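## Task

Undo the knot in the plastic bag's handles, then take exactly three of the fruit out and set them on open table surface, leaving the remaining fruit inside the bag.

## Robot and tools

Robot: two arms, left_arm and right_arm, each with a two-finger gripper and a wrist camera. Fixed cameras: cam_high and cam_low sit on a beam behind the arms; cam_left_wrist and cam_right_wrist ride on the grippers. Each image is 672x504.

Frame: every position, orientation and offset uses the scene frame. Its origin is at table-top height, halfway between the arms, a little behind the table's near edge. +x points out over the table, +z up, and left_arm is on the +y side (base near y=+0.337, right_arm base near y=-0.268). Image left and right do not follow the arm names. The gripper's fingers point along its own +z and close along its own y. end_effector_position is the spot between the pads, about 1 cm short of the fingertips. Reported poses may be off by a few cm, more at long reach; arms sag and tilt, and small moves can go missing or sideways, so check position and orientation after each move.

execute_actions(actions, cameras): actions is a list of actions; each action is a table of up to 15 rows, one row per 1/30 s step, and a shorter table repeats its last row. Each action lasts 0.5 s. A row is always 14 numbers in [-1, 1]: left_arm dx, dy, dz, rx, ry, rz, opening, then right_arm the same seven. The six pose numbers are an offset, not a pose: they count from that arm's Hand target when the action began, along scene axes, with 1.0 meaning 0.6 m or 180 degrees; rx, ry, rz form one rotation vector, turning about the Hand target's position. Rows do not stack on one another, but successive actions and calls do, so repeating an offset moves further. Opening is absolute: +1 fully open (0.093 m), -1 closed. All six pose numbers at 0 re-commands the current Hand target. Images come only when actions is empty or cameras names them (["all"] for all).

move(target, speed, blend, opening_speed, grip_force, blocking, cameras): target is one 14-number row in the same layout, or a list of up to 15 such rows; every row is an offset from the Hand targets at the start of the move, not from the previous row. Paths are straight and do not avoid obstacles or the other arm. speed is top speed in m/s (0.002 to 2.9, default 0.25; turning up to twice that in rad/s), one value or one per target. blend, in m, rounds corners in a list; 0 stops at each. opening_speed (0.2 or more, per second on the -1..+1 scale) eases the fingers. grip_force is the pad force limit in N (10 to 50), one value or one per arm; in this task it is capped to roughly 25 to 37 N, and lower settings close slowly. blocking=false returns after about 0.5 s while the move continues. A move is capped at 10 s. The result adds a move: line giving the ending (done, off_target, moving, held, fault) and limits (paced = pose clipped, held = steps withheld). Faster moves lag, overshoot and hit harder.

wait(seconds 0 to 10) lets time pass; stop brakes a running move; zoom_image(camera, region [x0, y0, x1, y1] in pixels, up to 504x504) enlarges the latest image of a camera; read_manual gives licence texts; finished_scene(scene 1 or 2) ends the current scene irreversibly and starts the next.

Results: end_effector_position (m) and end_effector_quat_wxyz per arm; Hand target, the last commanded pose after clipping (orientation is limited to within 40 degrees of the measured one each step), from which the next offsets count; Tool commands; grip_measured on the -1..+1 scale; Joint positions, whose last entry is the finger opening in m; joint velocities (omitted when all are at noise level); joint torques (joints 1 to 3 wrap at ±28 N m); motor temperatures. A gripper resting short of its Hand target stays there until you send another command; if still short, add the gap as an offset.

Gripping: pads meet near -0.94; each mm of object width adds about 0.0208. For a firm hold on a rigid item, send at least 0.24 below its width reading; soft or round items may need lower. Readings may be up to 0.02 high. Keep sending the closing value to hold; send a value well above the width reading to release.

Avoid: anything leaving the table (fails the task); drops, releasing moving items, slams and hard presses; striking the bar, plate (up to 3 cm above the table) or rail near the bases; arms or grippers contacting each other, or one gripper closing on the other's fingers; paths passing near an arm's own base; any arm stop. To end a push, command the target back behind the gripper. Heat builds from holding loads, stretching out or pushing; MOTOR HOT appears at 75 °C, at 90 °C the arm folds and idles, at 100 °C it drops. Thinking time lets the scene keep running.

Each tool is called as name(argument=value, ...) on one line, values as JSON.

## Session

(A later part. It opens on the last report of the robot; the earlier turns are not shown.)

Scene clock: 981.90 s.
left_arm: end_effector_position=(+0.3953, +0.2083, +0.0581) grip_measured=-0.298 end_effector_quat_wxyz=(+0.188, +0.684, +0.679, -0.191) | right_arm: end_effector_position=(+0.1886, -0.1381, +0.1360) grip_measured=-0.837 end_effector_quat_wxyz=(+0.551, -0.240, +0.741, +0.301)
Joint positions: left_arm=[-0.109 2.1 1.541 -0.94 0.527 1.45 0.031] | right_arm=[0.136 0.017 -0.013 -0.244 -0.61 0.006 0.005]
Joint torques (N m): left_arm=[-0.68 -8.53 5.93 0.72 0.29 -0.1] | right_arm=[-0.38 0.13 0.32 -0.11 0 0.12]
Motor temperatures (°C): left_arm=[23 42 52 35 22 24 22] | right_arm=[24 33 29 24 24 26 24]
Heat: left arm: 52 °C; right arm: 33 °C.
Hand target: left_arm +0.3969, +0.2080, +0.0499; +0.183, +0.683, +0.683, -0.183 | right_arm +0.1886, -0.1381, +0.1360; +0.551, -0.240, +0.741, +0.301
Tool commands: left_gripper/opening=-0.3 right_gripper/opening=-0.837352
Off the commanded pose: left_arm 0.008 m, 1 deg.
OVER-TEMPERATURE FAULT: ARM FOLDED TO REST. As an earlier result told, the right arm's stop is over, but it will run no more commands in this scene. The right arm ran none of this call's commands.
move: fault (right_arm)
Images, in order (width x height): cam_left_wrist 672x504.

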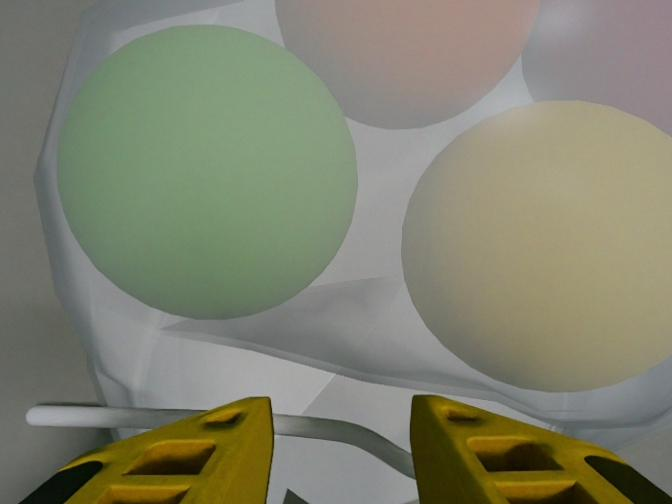

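move(target=[-0.005, -0.03, -0.0517, 0, 0, 0, -0.3, 0, 0, 0, 0, 0, 0, -0.838], speed=0.06, cameras=["cam_left_wrist"])

Scene clock: 989.77 s.
left_arm: end_effector_position=(+0.3934, +0.1904, +0.0286) grip_measured=-0.298 end_effector_quat_wxyz=(+0.189, +0.684, +0.679, -0.190) | right_arm: end_effector_position=(+0.1886, -0.1381, +0.1360) grip_measured=-0.837 end_effector_quat_wxyz=(+0.551, -0.240, +0.741, +0.301)
Joint positions: left_arm=[-0.153 2.136 1.47 -0.806 0.523 1.399 0.031] | right_arm=[0.136 0.017 -0.013 -0.244 -0.61 0.006 0.005]
Joint torques (N m): left_arm=[-0.76 -8.42 5.49 0.8 0.26 -0.12] | right_arm=[-0.29 -0.14 0.32 -0.09 0.04 0.12]
Heat: left arm: 51 °C; right arm: 33 °C.
Hand target: left_arm +0.3939, +0.1901, +0.0190; +0.183, +0.683, +0.683, -0.183 | right_arm +0.1886, -0.1381, +0.1360; +0.551, -0.240, +0.741, +0.301
Tool commands: left_gripper/opening=-0.3 right_gripper/opening=-0.837352
Off the commanded pose: left_arm 0.010 m, 1 deg.
OVER-TEMPERATURE FAULT: ARM FOLDED TO REST. As an earlier result told, the right arm's stop is over, but it will run no more commands in this scene. The right arm ran none of this call's commands.
move: fault (right_arm)
Images, in order (width x height): cam_left_wrist 672x504.

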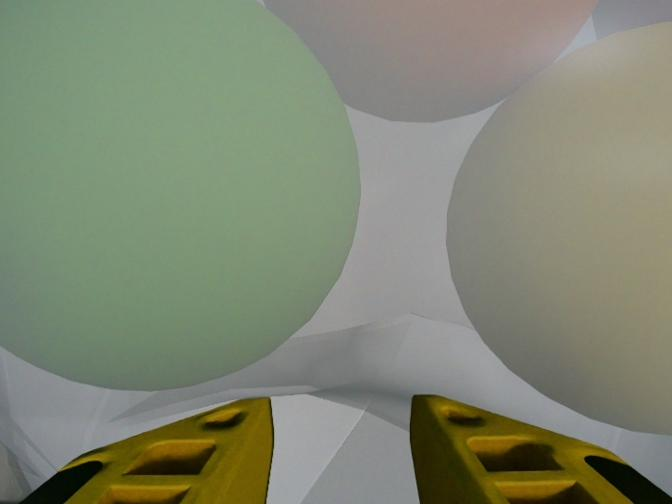

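move(target=[0.0, -0.02, 0.0, 0, 0, 0, -0.3, 0, 0, 0, 0, 0, 0, -0.838], speed=0.06, cameras=["cam_left_wrist"])

Scene clock: 995.73 s.
left_arm: end_effector_position=(+0.3921, +0.1786, +0.0288) grip_measured=-0.298 end_effector_quat_wxyz=(+0.189, +0.684, +0.679, -0.191) | right_arm: end_effector_position=(+0.1886, -0.1381, +0.1360) grip_measured=-0.837 end_effector_quat_wxyz=(+0.551, -0.240, +0.741, +0.301)
Joint positions: left_arm=[-0.183 2.136 1.47 -0.791 0.52 1.366 0.031] | right_arm=[0.136 0.017 -0.013 -0.244 -0.61 0.006 0.005]
Joint torques (N m): left_arm=[-0.76 -8.14 5.9 0.87 0.25 -0.11] | right_arm=[-0.27 -0.05 0.08 -0.08 0.04 0.14]
Heat: left arm: 49 °C; right arm: 33 °C.
Hand target: left_arm +0.3939, +0.1779, +0.0190; +0.183, +0.683, +0.683, -0.183 | right_arm +0.1886, -0.1381, +0.1360; +0.551, -0.240, +0.741, +0.301
Tool commands: left_gripper/opening=-0.3 right_gripper/opening=-0.837352
Off the commanded pose: left_arm 0.010 m, 1 deg.
OVER-TEMPERATURE FAULT: ARM FOLDED TO REST. As an earlier result told, the right arm's stop is over, but it will run no more commands in this scene. The right arm ran none of this call's commands.
move: fault (right_arm)
Images, in order (width x height): cam_left_wrist 672x504.

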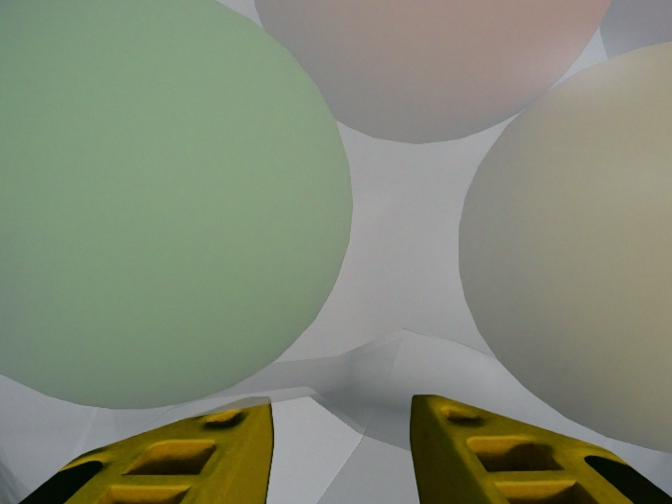

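move(target=[0, 0, 0, 0, 0, 0, -1.0, 0, 0, 0, 0, 0, 0, -0.838], speed=0.06, opening_speed=0.6, cameras=["cam_left_wrist"])

Scene clock: 999.43 s.
left_arm: end_effector_position=(+0.3922, +0.1786, +0.0288) grip_measured=-0.987 end_effector_quat_wxyz=(+0.188, +0.684, +0.679, -0.190) | right_arm: end_effector_position=(+0.1886, -0.1381, +0.1360) grip_measured=-0.837 end_effector_quat_wxyz=(+0.551, -0.240, +0.741, +0.301)
Joint positions: left_arm=[-0.183 2.136 1.47 -0.791 0.52 1.365 0] | right_arm=[0.136 0.017 -0.013 -0.244 -0.61 0.006 0.005]
Joint torques (N m): left_arm=[-0.77 -8.08 5.94 0.87 0.25 -0.12] | right_arm=[-0.24 -0.03 0.21 -0.07 0.01 0.11]
Heat: left arm: 49 °C; right arm: 33 °C.
Hand target: left_arm +0.3939, +0.1780, +0.0190; +0.183, +0.683, +0.683, -0.183 | right_arm +0.1886, -0.1381, +0.1360; +0.551, -0.240, +0.741, +0.301
Tool commands: left_gripper/opening=-1.0 right_gripper/opening=-0.837352
Off the commanded pose: left_arm 0.010 m, 1 deg.
OVER-TEMPERATURE FAULT: ARM FOLDED TO REST. As an earlier result told, the right arm's stop is over, but it will run no more commands in this scene. The right arm ran none of this call's commands.
move: fault (right_arm)
Images, in order (width x height): cam_left_wrist 672x504.

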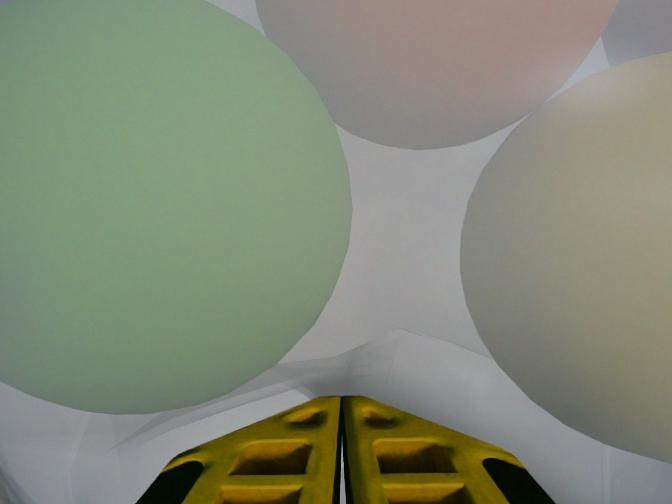

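move(target=[0.0, 0.0, 0.08, 0, 0, 0, -1.0, 0, 0, 0, 0, 0, 0, -0.838], speed=0.06, cameras=["cam_left_wrist"])

Scene clock: 1003.33 s.
left_arm: end_effector_position=(+0.3925, +0.1789, +0.0512) grip_measured=-0.987 end_effector_quat_wxyz=(+0.183, +0.682, +0.681, -0.194) | right_arm: end_effector_position=(+0.1886, -0.1381, +0.1360) grip_measured=-0.837 end_effector_quat_wxyz=(+0.551, -0.240, +0.741, +0.301)
Joint positions: left_arm=[-0.183 2.114 1.533 -0.889 0.519 1.362 0] | right_arm=[0.136 0.017 -0.013 -0.244 -0.61 0.006 0.005]
Joint torques (N m): left_arm=[-0.88 -11.67 8.72 0.23 0.28 -0.11] | right_arm=[-0.43 -0.12 0.24 -0.08 0.01 0.12]
Heat: left arm: 48 °C; right arm: 33 °C.
Hand target: left_arm +0.3939, +0.1780, +0.0670; +0.183, +0.683, +0.683, -0.183 | right_arm +0.1886, -0.1381, +0.1360; +0.551, -0.240, +0.741, +0.301
Tool commands: left_gripper/opening=-1.0 right_gripper/opening=-0.837352
Off the commanded pose: left_arm 0.016 m, 1 deg.
OVER-TEMPERATURE FAULT: ARM FOLDED TO REST. As an earlier result told, the right arm's stop is over, but it will run no more commands in this scene. The right arm ran none of this call's commands.
move: fault (right_arm), off_target (left_arm)
Images, in order (width x height): cam_left_wrist 672x504.

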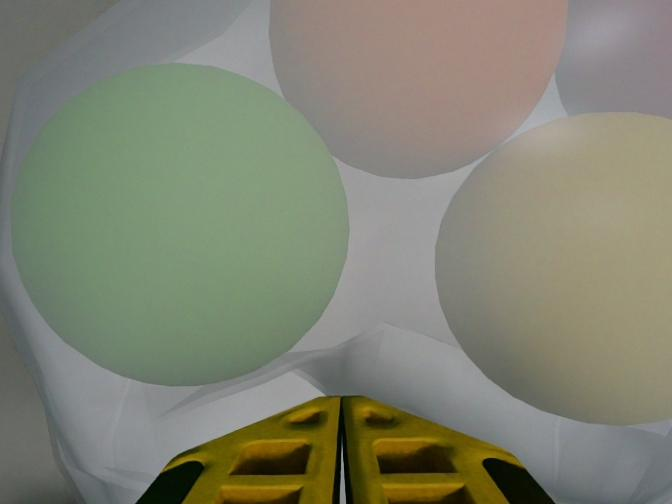

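move(target=[0.0, 0.0, 0.08, 0, 0, 0, -1.0, 0, 0, 0, 0, 0, 0, -0.838], speed=0.08, cameras=["cam_left_wrist", "cam_high"])

Scene clock: 1007.93 s.
left_arm: end_effector_position=(+0.3946, +0.1793, +0.0986) grip_measured=-0.987 end_effector_quat_wxyz=(+0.182, +0.681, +0.682, -0.195) | right_arm: end_effector_position=(+0.1886, -0.1381, +0.1360) grip_measured=-0.837 end_effector_quat_wxyz=(+0.551, -0.240, +0.741, +0.301)
Joint positions: left_arm=[-0.183 2.073 1.665 -1.062 0.519 1.36 0] | right_arm=[0.136 0.017 -0.013 -0.244 -0.61 0.006 0.005]
Joint torques (N m): left_arm=[-1.03 -11.54 9.18 0.19 0.27 -0.12] | right_arm=[-0.42 -0.09 0.18 -0.07 0.02 0.11]
Motor temperatures (°C): left_arm=[23 47 48 34 22 24 22] | right_arm=[24 33 29 24 24 26 24]
Heat: left arm: 48 °C; right arm: 33 °C.
Hand target: left_arm +0.3939, +0.1780, +0.1150; +0.183, +0.683, +0.683, -0.183 | right_arm +0.1886, -0.1381, +0.1360; +0.551, -0.240, +0.741, +0.301
Tool commands: left_gripper/opening=-1.0 right_gripper/opening=-0.837352
Off the commanded pose: left_arm 0.016 m, 1 deg.
OVER-TEMPERATURE FAULT: ARM FOLDED TO REST. As an earlier result told, the right arm's stop is over, but it will run no more commands in this scene. The right arm ran none of this call's commands.
move: fault (right_arm), off_target (left_arm)
Images, in order (width x height): cam_high 672x504, cam_left_wrist 672x504.

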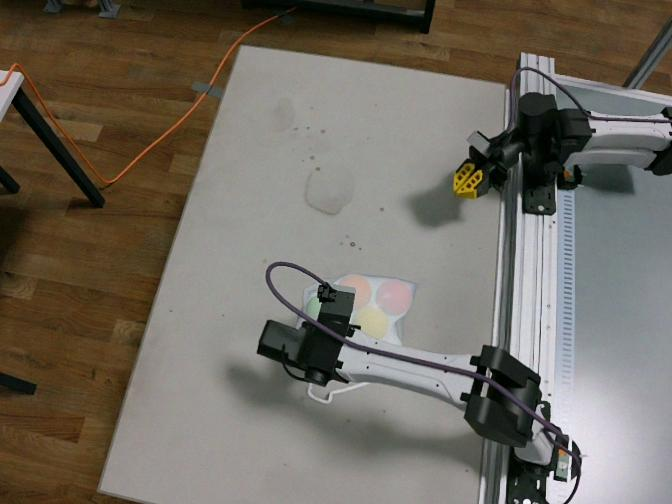

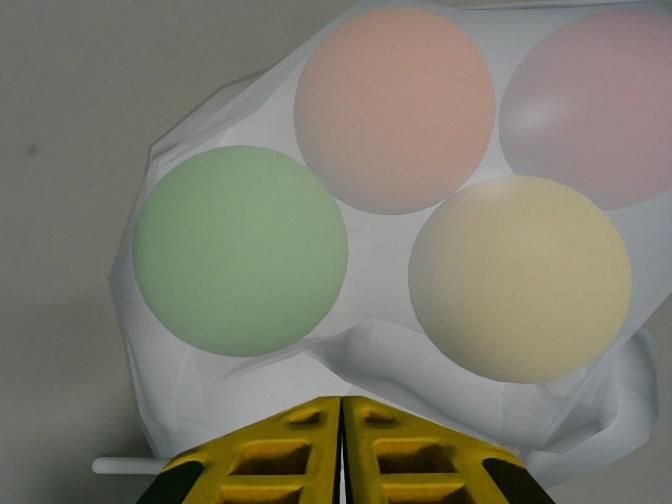

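move(target=[[0.0, 0.0117, -0.1, 0, 0, 0, -0.2, 0, 0, 0, 0, 0, 0, -0.838], [0.0, 0.0117, -0.1783, 0, 0, 0, -0.2, 0, 0, 0, 0, 0, 0, -0.838]], speed=[0.12, 0.05], cameras=["cam_left_wrist"])

Scene clock: 1017.73 s.
left_arm: end_effector_position=(+0.3919, +0.1806, +0.0183) grip_measured=-0.202 end_effector_quat_wxyz=(+0.185, +0.680, +0.683, -0.192) | right_arm: end_effector_position=(+0.1886, -0.1381, +0.1360) grip_measured=-0.837 end_effector_quat_wxyz=(+0.551, -0.240, +0.741, +0.301)
Joint positions: left_arm=[-0.178 2.155 1.457 -0.765 0.519 1.36 0.035] | right_arm=[0.136 0.017 -0.013 -0.244 -0.61 0.006 0.005]
Joint torques (N m): left_arm=[0.23 -8.27 5.37 0.85 0.29 0.16] | right_arm=[-0.18 0.02 0.23 -0.11 -0.01 0.14]
Heat: left arm: 50 °C; right arm: 33 °C.
Hand target: left_arm +0.3940, +0.1851, +0.0080; +0.183, +0.683, +0.683, -0.183 | right_arm +0.1886, -0.1381, +0.1360; +0.551, -0.240, +0.741, +0.301
Tool commands: left_gripper/opening=-0.2 right_gripper/opening=-0.837352
Off the commanded pose: left_arm 0.011 m, 1 deg.
OVER-TEMPERATURE FAULT: ARM FOLDED TO REST. As an earlier result told, the right arm's stop is over, but it will run no more commands in this scene. The right arm ran none of this call's commands.
move: fault (right_arm), off_target (left_arm)
Images, in order (width x height): cam_left_wrist 672x504.

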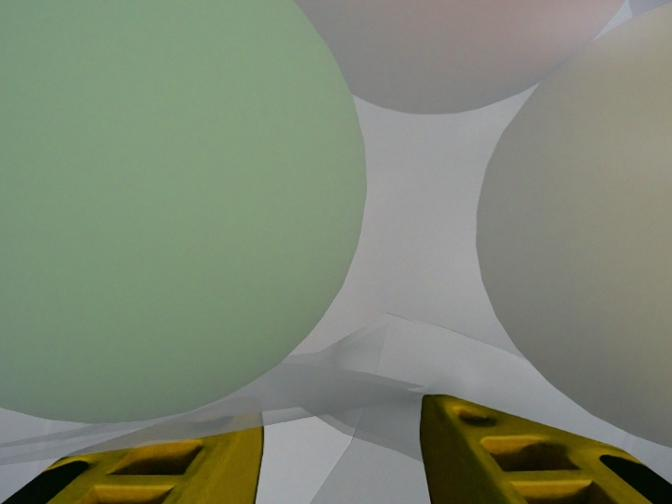

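move(target=[0, 0, 0, 0, 0, 0, -1.0, 0, 0, 0, 0, 0, 0, -0.838], speed=0.06, opening_speed=0.6, cameras=["cam_left_wrist"])

move(target=[0.0, 0.0, 0.1, 0, 0, 0, -1.0, 0, 0, 0, 0, 0, 0, -0.838], speed=0.06, cameras=["cam_left_wrist"])

Scene clock: 1024.80 s.
left_arm: end_effector_position=(+0.3922, +0.1805, +0.0184) grip_measured=-0.982 end_effector_quat_wxyz=(+0.186, +0.680, +0.683, -0.192) | right_arm: end_effector_position=(+0.1886, -0.1381, +0.1360) grip_measured=-0.837 end_effector_quat_wxyz=(+0.551, -0.240, +0.741, +0.301)
Joint positions: left_arm=[-0.178 2.155 1.457 -0.764 0.519 1.36 0] | right_arm=[0.136 0.017 -0.013 -0.244 -0.61 0.006 0.005]
Joint torques (N m): left_arm=[0.29 -8.25 5.34 0.87 0.3 0.16] | right_arm=[-0.27 -0.25 0.14 -0.08 -0.01 0.13]
Heat: left arm: 48 °C; right arm: 32 °C.
Hand target: left_arm +0.3940, +0.1851, +0.0080; +0.183, +0.683, +0.683, -0.183 | right_arm +0.1886, -0.1381, +0.1360; +0.551, -0.240, +0.741, +0.301
Tool commands: left_gripper/opening=-1.0 right_gripper/opening=-0.837352
Off the commanded pose: left_arm 0.011 m, 1 deg.
OVER-TEMPERATURE FAULT: ARM FOLDED TO REST. As an earlier result told, the right arm's stop is over, but it will run no more commands in this scene. The right arm ran none of this call's commands.
move: fault (right_arm), off_target (left_arm)
Images, in order (width x height): cam_left_wrist 672x504.

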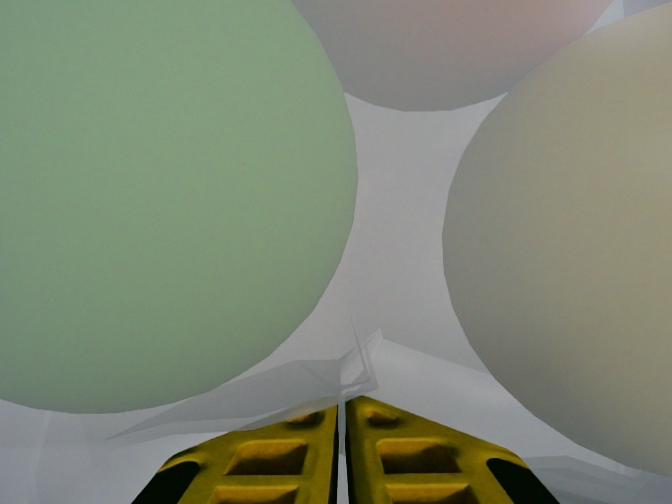

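Scene clock: 1026.47 s.
left_arm: end_effector_position=(+0.3905, +0.1813, +0.0519) grip_measured=-0.982 end_effector_quat_wxyz=(+0.178, +0.679, +0.685, -0.197) | right_arm: end_effector_position=(+0.1886, -0.1381, +0.1360) grip_measured=-0.837 end_effector_quat_wxyz=(+0.551, -0.240, +0.741, +0.301)
Joint positions: left_arm=[-0.178 2.111 1.532 -0.902 0.519 1.36 0] | right_arm=[0.136 0.017 -0.013 -0.244 -0.61 0.006 0.005]
Joint torques (N m): left_arm=[0.06 -11.58 8.77 0.17 0.29 0.14] | right_arm=[-0.44 -0.08 0.03 -0.08 -0.01 0.14]
Heat: left arm: 48 °C; right arm: 32 °C.
Hand target: left_arm +0.3941, +0.1850, +0.0680; +0.183, +0.683, +0.683, -0.183 | right_arm +0.1886, -0.1381, +0.1360; +0.551, -0.240, +0.741, +0.301
Tool commands: left_gripper/opening=-1.0 right_gripper/opening=-0.837352
Off the commanded pose: left_arm 0.017 m, 2 deg.
OVER-TEMPERATURE FAULT: ARM FOLDED TO REST. As an earlier result told, the right arm's stop is over, but it will run no more commands in this scene. The right arm ran none of this call's commands.
move: fault (right_arm), off_target (left_arm)
Images, in order (width x height): cam_left_wrist 672x504.

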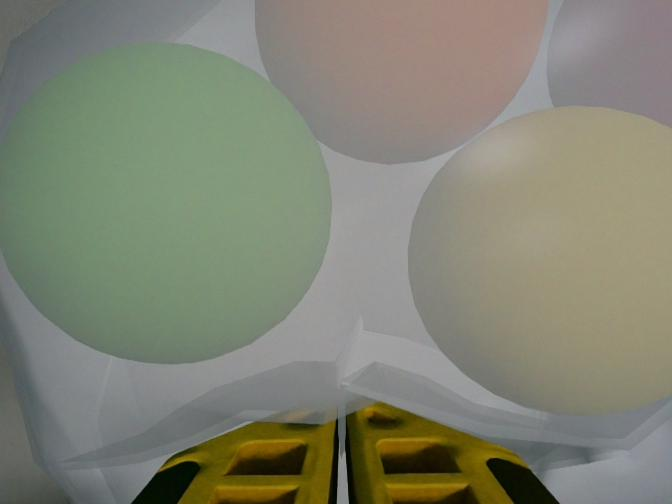

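move(target=[0.0, 0.0, 0.1167, 0, 0, 0, -1.0, 0, 0, 0, 0, 0, 0, -0.838], speed=0.08, cameras=["cam_left_wrist", "cam_low"])

Scene clock: 1031.10 s.
left_arm: end_effector_position=(+0.3943, +0.1816, +0.1219) grip_measured=-0.982 end_effector_quat_wxyz=(+0.179, +0.679, +0.685, -0.196) | right_arm: end_effector_position=(+0.1886, -0.1381, +0.1360) grip_measured=-0.837 end_effector_quat_wxyz=(+0.551, -0.240, +0.741, +0.301)
Joint positions: left_arm=[-0.178 2.063 1.743 -1.159 0.519 1.36 0] | right_arm=[0.136 0.017 -0.013 -0.244 -0.61 0.006 0.005]
Joint torques (N m): left_arm=[-0.14 -11.48 9.18 0.25 0.29 0.09] | right_arm=[-0.39 -0.03 0.12 -0.08 0.02 0.17]
Heat: left arm: 49 °C; right arm: 32 °C.
Hand target: left_arm +0.3941, +0.1850, +0.1380; +0.183, +0.683, +0.683, -0.183 | right_arm +0.1886, -0.1381, +0.1360; +0.551, -0.240, +0.741, +0.301
Tool commands: left_gripper/opening=-1.0 right_gripper/opening=-0.837352
Off the commanded pose: left_arm 0.017 m, 2 deg.
OVER-TEMPERATURE FAULT: ARM FOLDED TO REST. As an earlier result told, the right arm's stop is over, but it will run no more commands in this scene. The right arm ran none of this call's commands.
move: fault (right_arm), off_target (left_arm)
Images, in order (width x height): cam_low 672x504, cam_left_wrist 672x504.

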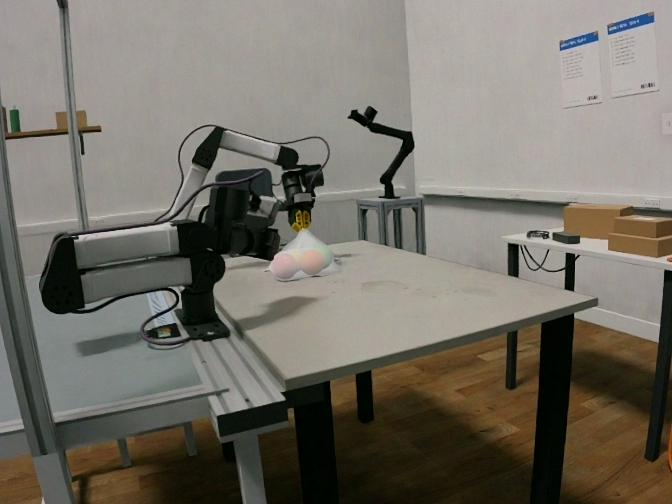

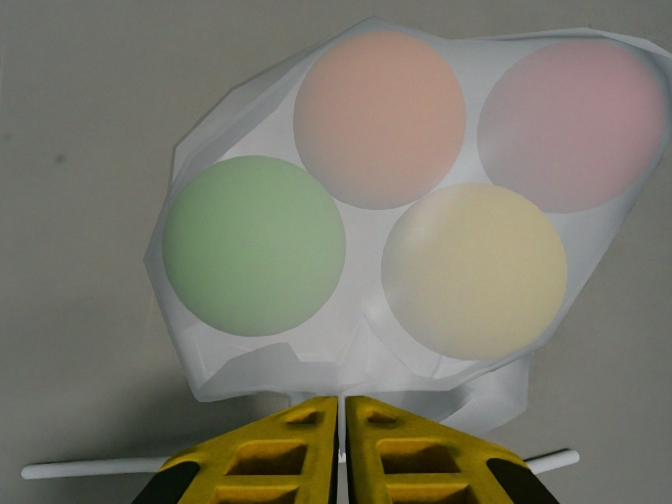

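move(target=[0.0, -0.1333, 0.0167, 0, 0, 0, -1.0, 0, 0, 0, 0, 0, 0, -0.838], speed=0.08, cameras=["cam_left_wrist", "cam_low", "cam_high"])

Scene clock: 1037.10 s.
left_arm: end_effector_position=(+0.3871, +0.1070, +0.1474) grip_measured=-0.982 end_effector_quat_wxyz=(+0.181, +0.684, +0.679, -0.193) | right_arm: end_effector_position=(+0.1886, -0.1381, +0.1360) grip_measured=-0.837 end_effector_quat_wxyz=(+0.551, -0.240, +0.741, +0.301)
Joint positions: left_arm=[-0.361 2.082 1.865 -1.159 0.49 1.169 0] | right_arm=[0.136 0.017 -0.013 -0.244 -0.61 0.006 0.005]
Joint torques (N m): left_arm=[-0.54 -8.43 9.76 0.81 0.26 -0.12] | right_arm=[-0.38 -0.13 0.24 -0.11 0.02 0.15]
Heat: left arm: 51 °C; right arm: 32 °C.
Hand target: left_arm +0.3940, +0.1050, +0.1481; +0.183, +0.683, +0.683, -0.183 | right_arm +0.1886, -0.1381, +0.1360; +0.551, -0.240, +0.741, +0.301
Tool commands: left_gripper/opening=-1.0 right_gripper/opening=-0.837352
Off the commanded pose: left_arm 0.007 m, 1 deg.
OVER-TEMPERATURE FAULT: ARM FOLDED TO REST. As an earlier result told, the right arm's stop is over, but it will run no more commands in this scene. The right arm ran none of this call's commands.
move: fault (right_arm)
Images, in order (width x height): cam_high 672x504, cam_low 672x504, cam_left_wrist 672x504.

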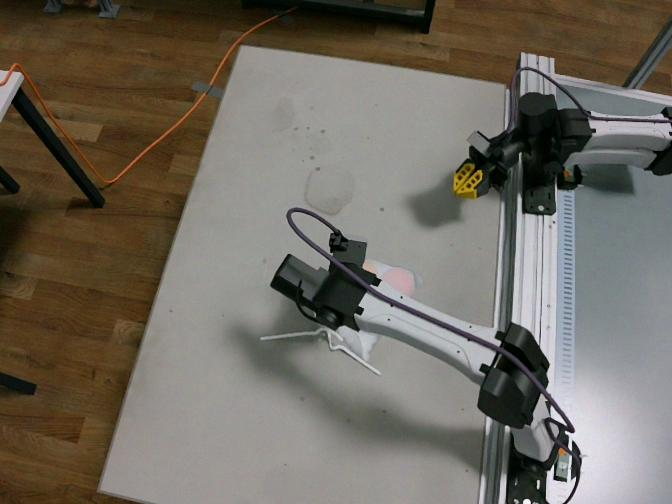

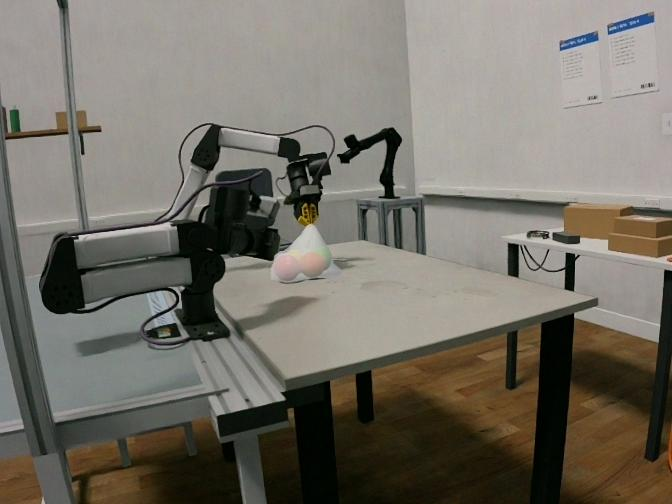

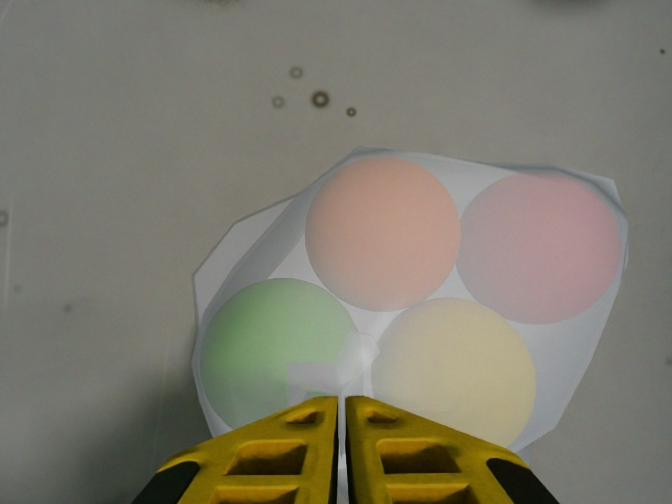

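move(target=[0.0, -0.15, -0.0167, 0, 0, 0, -1.0, 0, 0, 0, 0, 0, 0, -0.838], speed=0.08, cameras=["cam_left_wrist", "cam_low", "cam_high"])

Scene clock: 1041.60 s.
left_arm: end_effector_position=(+0.3839, +0.0216, +0.1371) grip_measured=-0.982 end_effector_quat_wxyz=(+0.169, +0.684, +0.683, -0.195) | right_arm: end_effector_position=(+0.1886, -0.1381, +0.1360) grip_measured=-0.837 end_effector_quat_wxyz=(+0.551, -0.240, +0.741, +0.301)
Joint positions: left_arm=[-0.542 2.239 2.07 -1.144 0.443 0.973 0] | right_arm=[0.136 0.017 -0.013 -0.244 -0.61 0.006 0.005]
Joint torques (N m): left_arm=[-0.69 -9.5 9.73 1.18 0.22 -0.12] | right_arm=[-0.43 -0.08 0.17 -0.04 0.02 0.11]
Heat: left arm: 50 °C; right arm: 32 °C.
Hand target: left_arm +0.3940, +0.0150, +0.1381; +0.183, +0.683, +0.683, -0.183 | right_arm +0.1886, -0.1381, +0.1360; +0.551, -0.240, +0.741, +0.301
Tool commands: left_gripper/opening=-1.0 right_gripper/opening=-0.837352
Off the commanded pose: left_arm 0.012 m, 2 deg.
OVER-TEMPERATURE FAULT: ARM FOLDED TO REST. As an earlier result told, the right arm's stop is over, but it will run no more commands in this scene. The right arm ran none of this call's commands.
move: fault (right_arm), off_target (left_arm)
Images, in order (width x height): cam_high 672x504, cam_low 672x504, cam_left_wrist 672x504.

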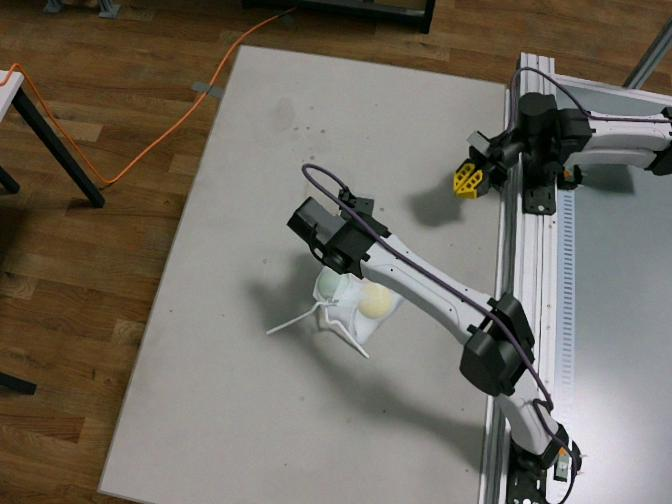

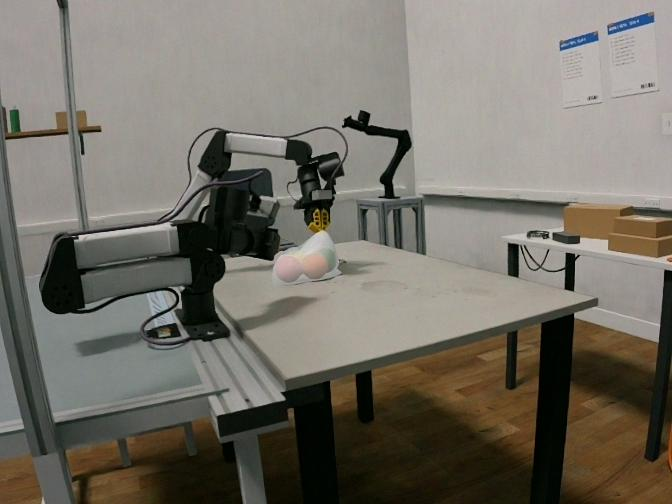

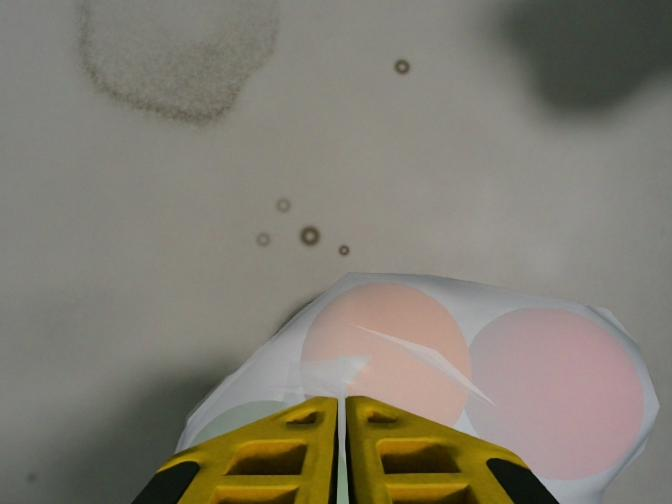

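move(target=[0.0, -0.0667, -0.1167, 0, 0, 0, -1.0, 0, 0, 0, 0, 0, 0, -0.838], speed=0.08, cameras=["cam_left_wrist", "cam_low", "cam_high"])

Scene clock: 1047.33 s.
left_arm: end_effector_position=(+0.3904, -0.0212, +0.0776) grip_measured=-0.982 end_effector_quat_wxyz=(+0.179, +0.685, +0.680, -0.191) | right_arm: end_effector_position=(+0.1886, -0.1381, +0.1360) grip_measured=-0.837 end_effector_quat_wxyz=(+0.551, -0.240, +0.741, +0.301)
Joint positions: left_arm=[-0.61 2.353 2.017 -0.924 0.423 0.902 0] | right_arm=[0.136 0.017 -0.013 -0.244 -0.61 0.006 0.005]
Joint torques (N m): left_arm=[-0.76 -10.29 6.61 1.42 0.15 -0.11] | right_arm=[-0.39 0.01 0.21 -0.11 0.02 0.1]
Heat: left arm: 49 °C; right arm: 32 °C.
Hand target: left_arm +0.3939, -0.0250, +0.0679; +0.183, +0.683, +0.683, -0.183 | right_arm +0.1886, -0.1381, +0.1360; +0.551, -0.240, +0.741, +0.301
Tool commands: left_gripper/opening=-1.0 right_gripper/opening=-0.837352
Off the commanded pose: left_arm 0.011 m, 1 deg.
OVER-TEMPERATURE FAULT: ARM FOLDED TO REST. As an earlier result told, the right arm's stop is over, but it will run no more commands in this scene. The right arm ran none of this call's commands.
move: fault (right_arm), off_target (left_arm)
Images, in order (width x height): cam_high 672x504, cam_low 672x504, cam_left_wrist 672x504.

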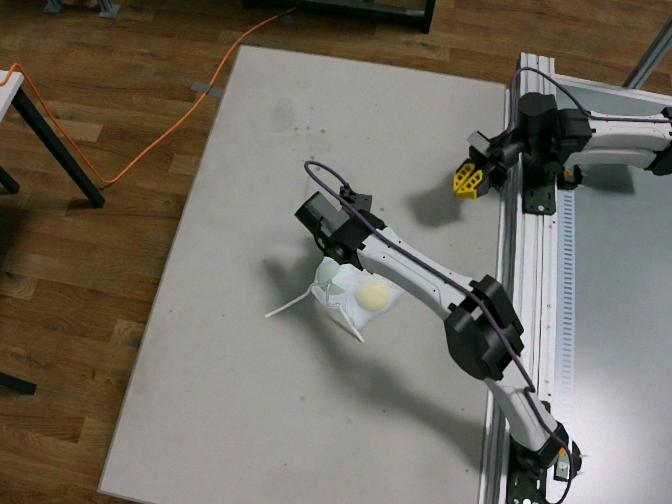

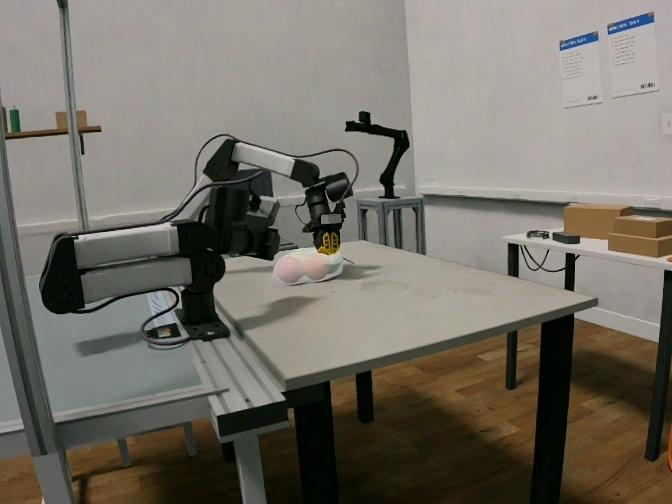

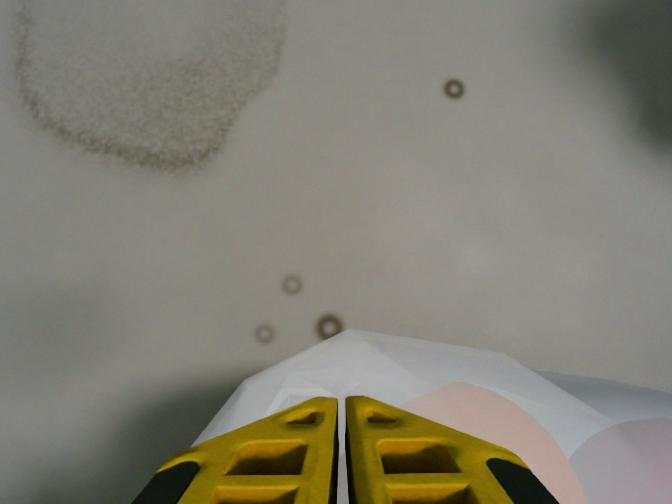

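zoom_image(camera="cam_high", region=[250, 200, 450, 360])

Scaled by 2.520 from the camera's 672x504 image, which has a finer 960x720 frame.

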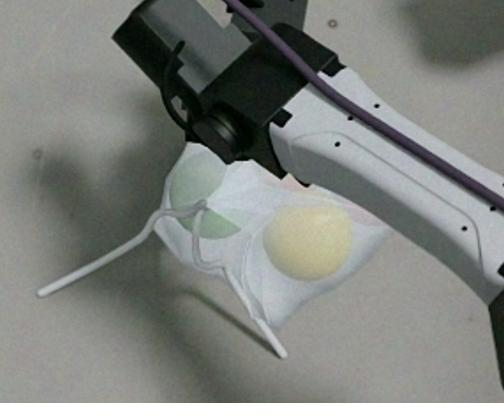

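move(target=[[0.0, -0.0333, -0.05, 0, 0, 0, -1.0, 0, 0, 0, 0, 0, 0, -0.838], [0.0, -0.0333, -0.05, 0, 0, 0, -0.4, 0, 0, 0, 0, 0, 0, -0.838], [0.0, -0.0333, 0.2, 0, 0, 0, -0.4, 0, 0, 0, 0, 0, 0, -0.838]], speed=0.1, cameras=["cam_left_wrist", "cam_high"])

Scene clock: 1056.27 s.
left_arm: end_effector_position=(+0.3993, -0.0460, +0.1947) grip_measured=-0.402 end_effector_quat_wxyz=(+0.221, +0.680, +0.674, -0.186) | right_arm: end_effector_position=(+0.1886, -0.1381, +0.1360) grip_measured=-0.837 end_effector_quat_wxyz=(+0.551, -0.240, +0.741, +0.301)
Joint positions: left_arm=[-0.644 2.555 2.84 -1.439 0.41 0.848 0.026] | right_arm=[0.136 0.017 -0.013 -0.244 -0.61 0.006 0.005]
Joint torques (N m): left_arm=[-0.94 -10.39 9.01 0.85 0.17 -0.12] | right_arm=[-0.32 -0.14 0.18 -0.05 0.03 0.14]
Heat: left arm: 51 °C; right arm: 32 °C.
Hand target: left_arm +0.3939, -0.0450, +0.1879; +0.183, +0.683, +0.683, -0.183 | right_arm +0.1886, -0.1381, +0.1360; +0.551, -0.240, +0.741, +0.301
Tool commands: left_gripper/opening=-0.4 right_gripper/opening=-0.837352
Off the commanded pose: left_arm 0.009 m, 5 deg.
OVER-TEMPERATURE FAULT: ARM FOLDED TO REST. As an earlier result told, the right arm's stop is over, but it will run no more commands in this scene. The right arm ran none of this call's commands.
elbow stopped short (left arm): the move would have taken joint 3 (elbow) straighter than the controller allows.
move: fault (right_arm), off_target (left_arm); target 2's new opening was sent with left_arm's hand 0.014 m and 2 deg from that target
Images, in order (width x height): cam_high 672x504, cam_left_wrist 672x504.

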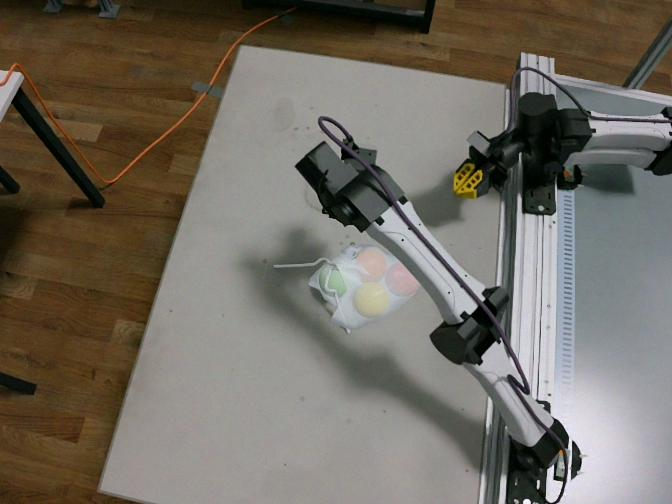

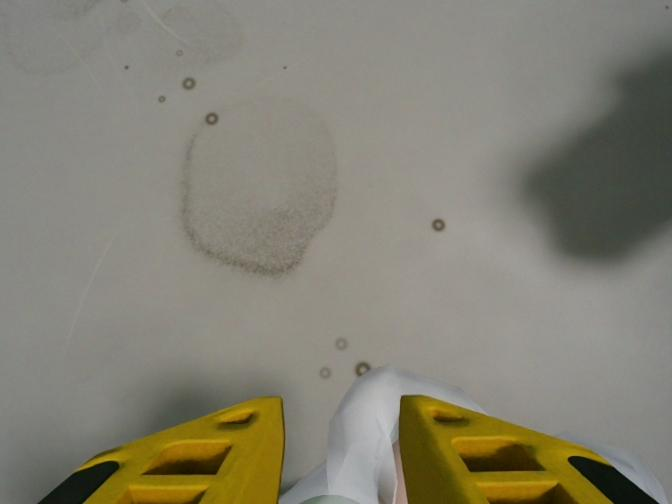

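move(target=[-0.1932, 0.2617, 0.0852, -0.0264, -0.0109, 0.25, -0.4, 0, 0, 0, 0, 0, 0, -0.838], speed=0.25, cameras=["cam_left_wrist", "cam_high"])

zoom_image(camera="cam_left_wrist", region=[140, 80, 600, 440])

Scene clock: 1066.13 s.
left_arm: end_effector_position=(+0.2753, +0.1143, +0.2359) grip_measured=-0.402 end_effector_quat_wxyz=(+0.262, +0.371, +0.883, -0.116) | right_arm: end_effector_position=(+0.1886, -0.1381, +0.1360) grip_measured=-0.837 end_effector_quat_wxyz=(+0.551, -0.240, +0.741, +0.301)
Joint positions: left_arm=[-0.651 1.401 1.351 -0.944 0.075 0.126 0.026] | right_arm=[0.136 0.017 -0.013 -0.244 -0.61 0.006 0.005]
Joint torques (N m): left_arm=[-0.81 -5.72 6.68 1.94 -0.16 -0.11] | right_arm=[-0.46 -0.09 0.14 -0.1 0.02 0.13]
Motor temperatures (°C): left_arm=[23 52 49 34 22 24 22] | right_arm=[24 32 29 24 24 26 24]
Heat: left arm: 52 °C; right arm: 32 °C.
Hand target: left_arm +0.2780, +0.1120, +0.2391; +0.278, +0.365, +0.881, -0.115 | right_arm +0.1886, -0.1381, +0.1360; +0.551, -0.240, +0.741, +0.301
Tool commands: left_gripper/opening=-0.4 right_gripper/opening=-0.837352
Off the commanded pose: left_arm 0.005 m, 2 deg.
OVER-TEMPERATURE FAULT: ARM FOLDED TO REST. As an earlier result told, the right arm's stop is over, but it will run no more commands in this scene. The right arm ran none of this call's commands.
move: fault (right_arm)
Images, in order (width x height): cam_high 672x504, cam_left_wrist 672x504.

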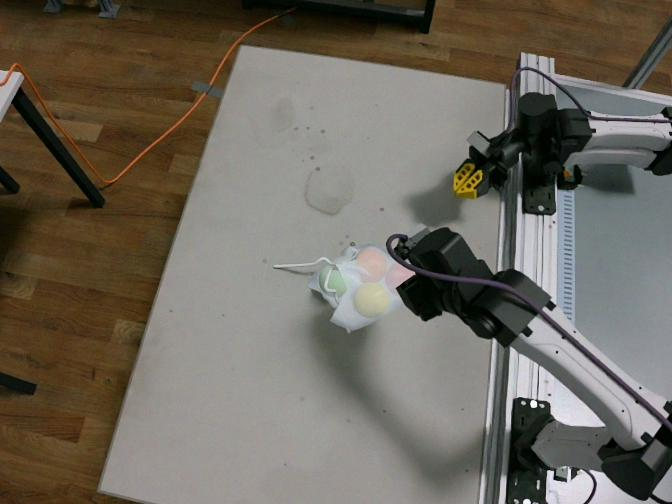

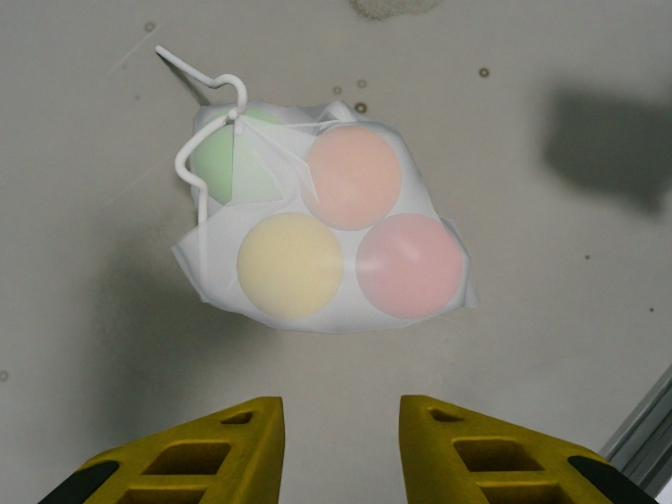

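Scaled by 1.096 from the camera's 672x504 image, which has a finer 960x720 frame.

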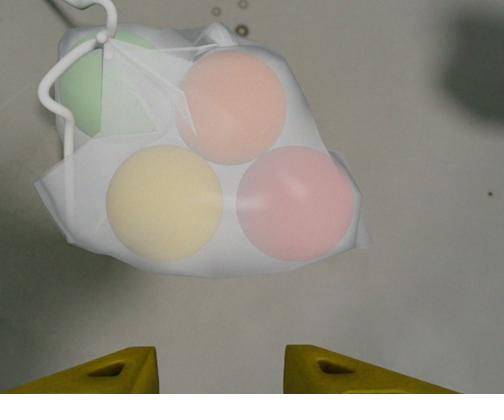

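zoom_image(camera="cam_left_wrist", region=[150, 80, 350, 320])

Scaled by 2.100 from the camera's 672x504 image, which has a finer 960x720 frame.

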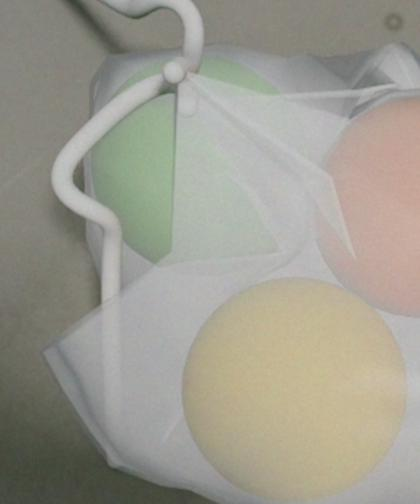

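move(target=[0.12, -0.03, -0.05, 0, 0, 0, -0.4, 0, 0, 0, 0, 0, 0, -0.838], speed=0.25, cameras=["cam_left_wrist"])

zoom_image(camera="cam_left_wrist", region=[60, 100, 460, 480])

Scene clock: 1102.90 s.
left_arm: end_effector_position=(+0.3375, +0.1047, +0.1961) grip_measured=-0.402 end_effector_quat_wxyz=(+0.249, +0.360, +0.893, -0.102) | right_arm: end_effector_position=(+0.1886, -0.1381, +0.1360) grip_measured=-0.837 end_effector_quat_wxyz=(+0.551, -0.240, +0.741, +0.301)
Joint positions: left_arm=[-0.569 1.625 1.423 -0.83 0.09 0.174 0.026] | right_arm=[0.136 0.017 -0.013 -0.244 -0.61 0.006 0.005]
Joint torques (N m): left_arm=[-0.09 -5.96 10.43 1.98 0.31 0.18] | right_arm=[-0.23 0.02 0.2 -0.08 -0.03 0.11]
Motor temperatures (°C): left_arm=[23 43 48 36 22 24 22] | right_arm=[24 32 28 23 24 26 24]
Heat: left arm: 48 °C; right arm: 32 °C.
Hand target: left_arm +0.3501, +0.0940, +0.2092; +0.278, +0.365, +0.881, -0.115 | right_arm +0.1886, -0.1381, +0.1360; +0.551, -0.240, +0.741, +0.301
Tool commands: left_gripper/opening=-0.4 right_gripper/opening=-0.837352
Off the commanded pose: left_arm 0.021 m, 4 deg.
OVER-TEMPERATURE FAULT: ARM FOLDED TO REST. As an earlier result told, the right arm's stop is over, but it will run no more commands in this scene. The right arm ran none of this call's commands.
move: fault (right_arm), off_target (left_arm)
Images, in order (width x height): cam_left_wrist 672x504.

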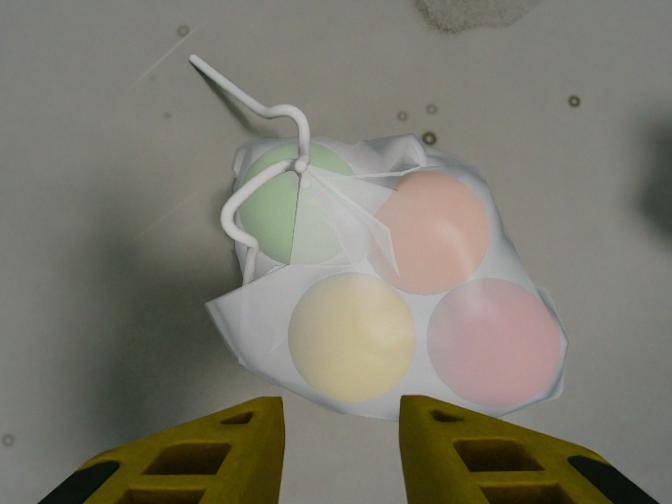

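Scaled by 1.260 from the camera's 672x504 image, which has a finer 960x720 frame.

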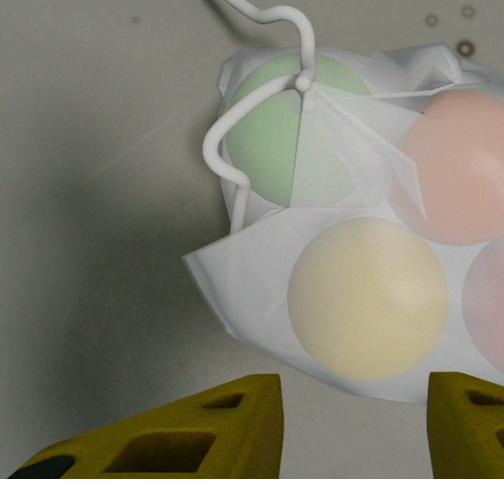

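execute_actions(actions=[], cameras=["all"])

Scene clock: 1134.30 s.
left_arm: end_effector_position=(+0.3374, +0.1046, +0.1961) grip_measured=-0.402 end_effector_quat_wxyz=(+0.249, +0.360, +0.893, -0.103) | right_arm: end_effector_position=(+0.1886, -0.1381, +0.1360) grip_measured=-0.837 end_effector_quat_wxyz=(+0.551, -0.240, +0.741, +0.301)
Joint positions: left_arm=[-0.569 1.625 1.423 -0.83 0.091 0.174 0.026] | right_arm=[0.136 0.017 -0.013 -0.244 -0.61 0.006 0.005]
Joint velocities: within noise
Joint torques (N m): left_arm=[-0.05 -6.04 10.43 1.99 0.31 0.18] | right_arm=[-0.34 0.02 0.31 -0.09 0.02 0.13]
Motor temperatures (°C): left_arm=[23 42 53 38 22 24 22] | right_arm=[24 31 28 23 24 26 24]
Heat: left arm: 53 °C; right arm: 31 °C.
Hand target: left_arm +0.3500, +0.0940, +0.2092; +0.278, +0.365, +0.881, -0.115 | right_arm +0.1886, -0.1381, +0.1360; +0.551, -0.240, +0.741, +0.301
Tool commands: left_gripper/opening=-0.4 right_gripper/opening=-0.837352
Off the commanded pose: left_arm 0.021 m, 4 deg.
OVER-TEMPERATURE FAULT: ARM FOLDED TO REST. As an earlier result told, the right arm's stop is over, but it will run no more commands in this scene.

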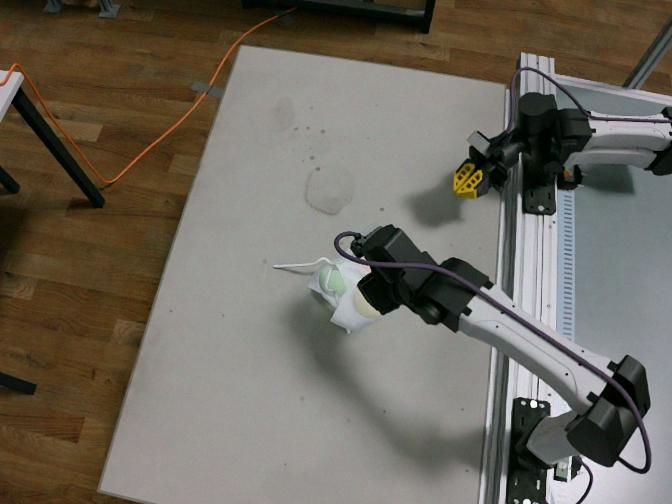

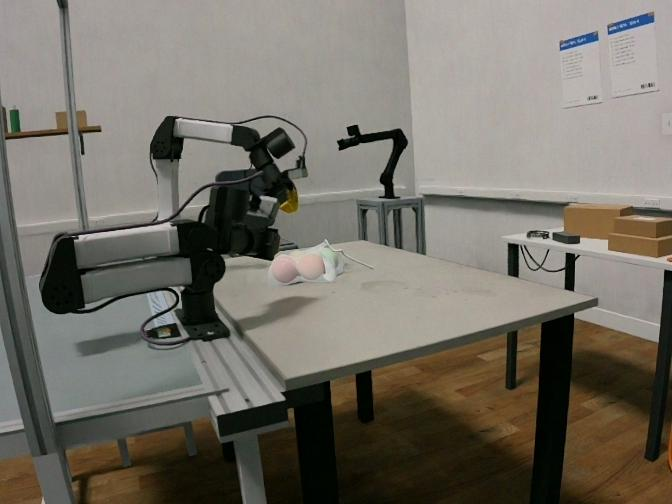

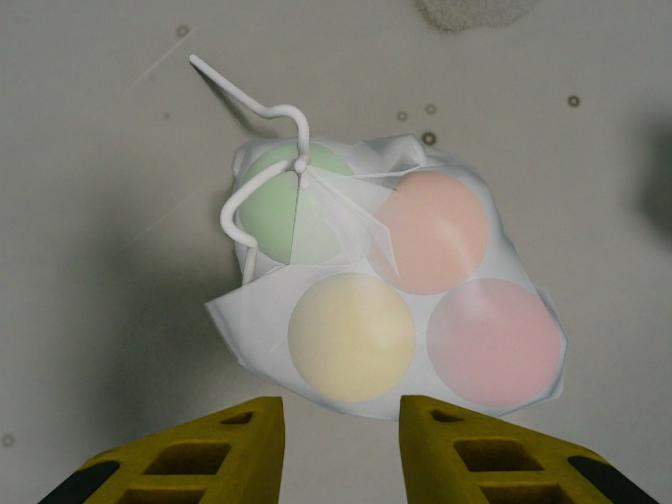

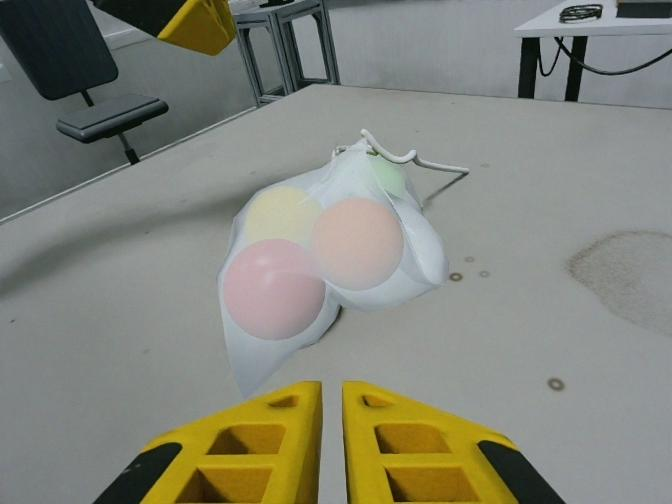

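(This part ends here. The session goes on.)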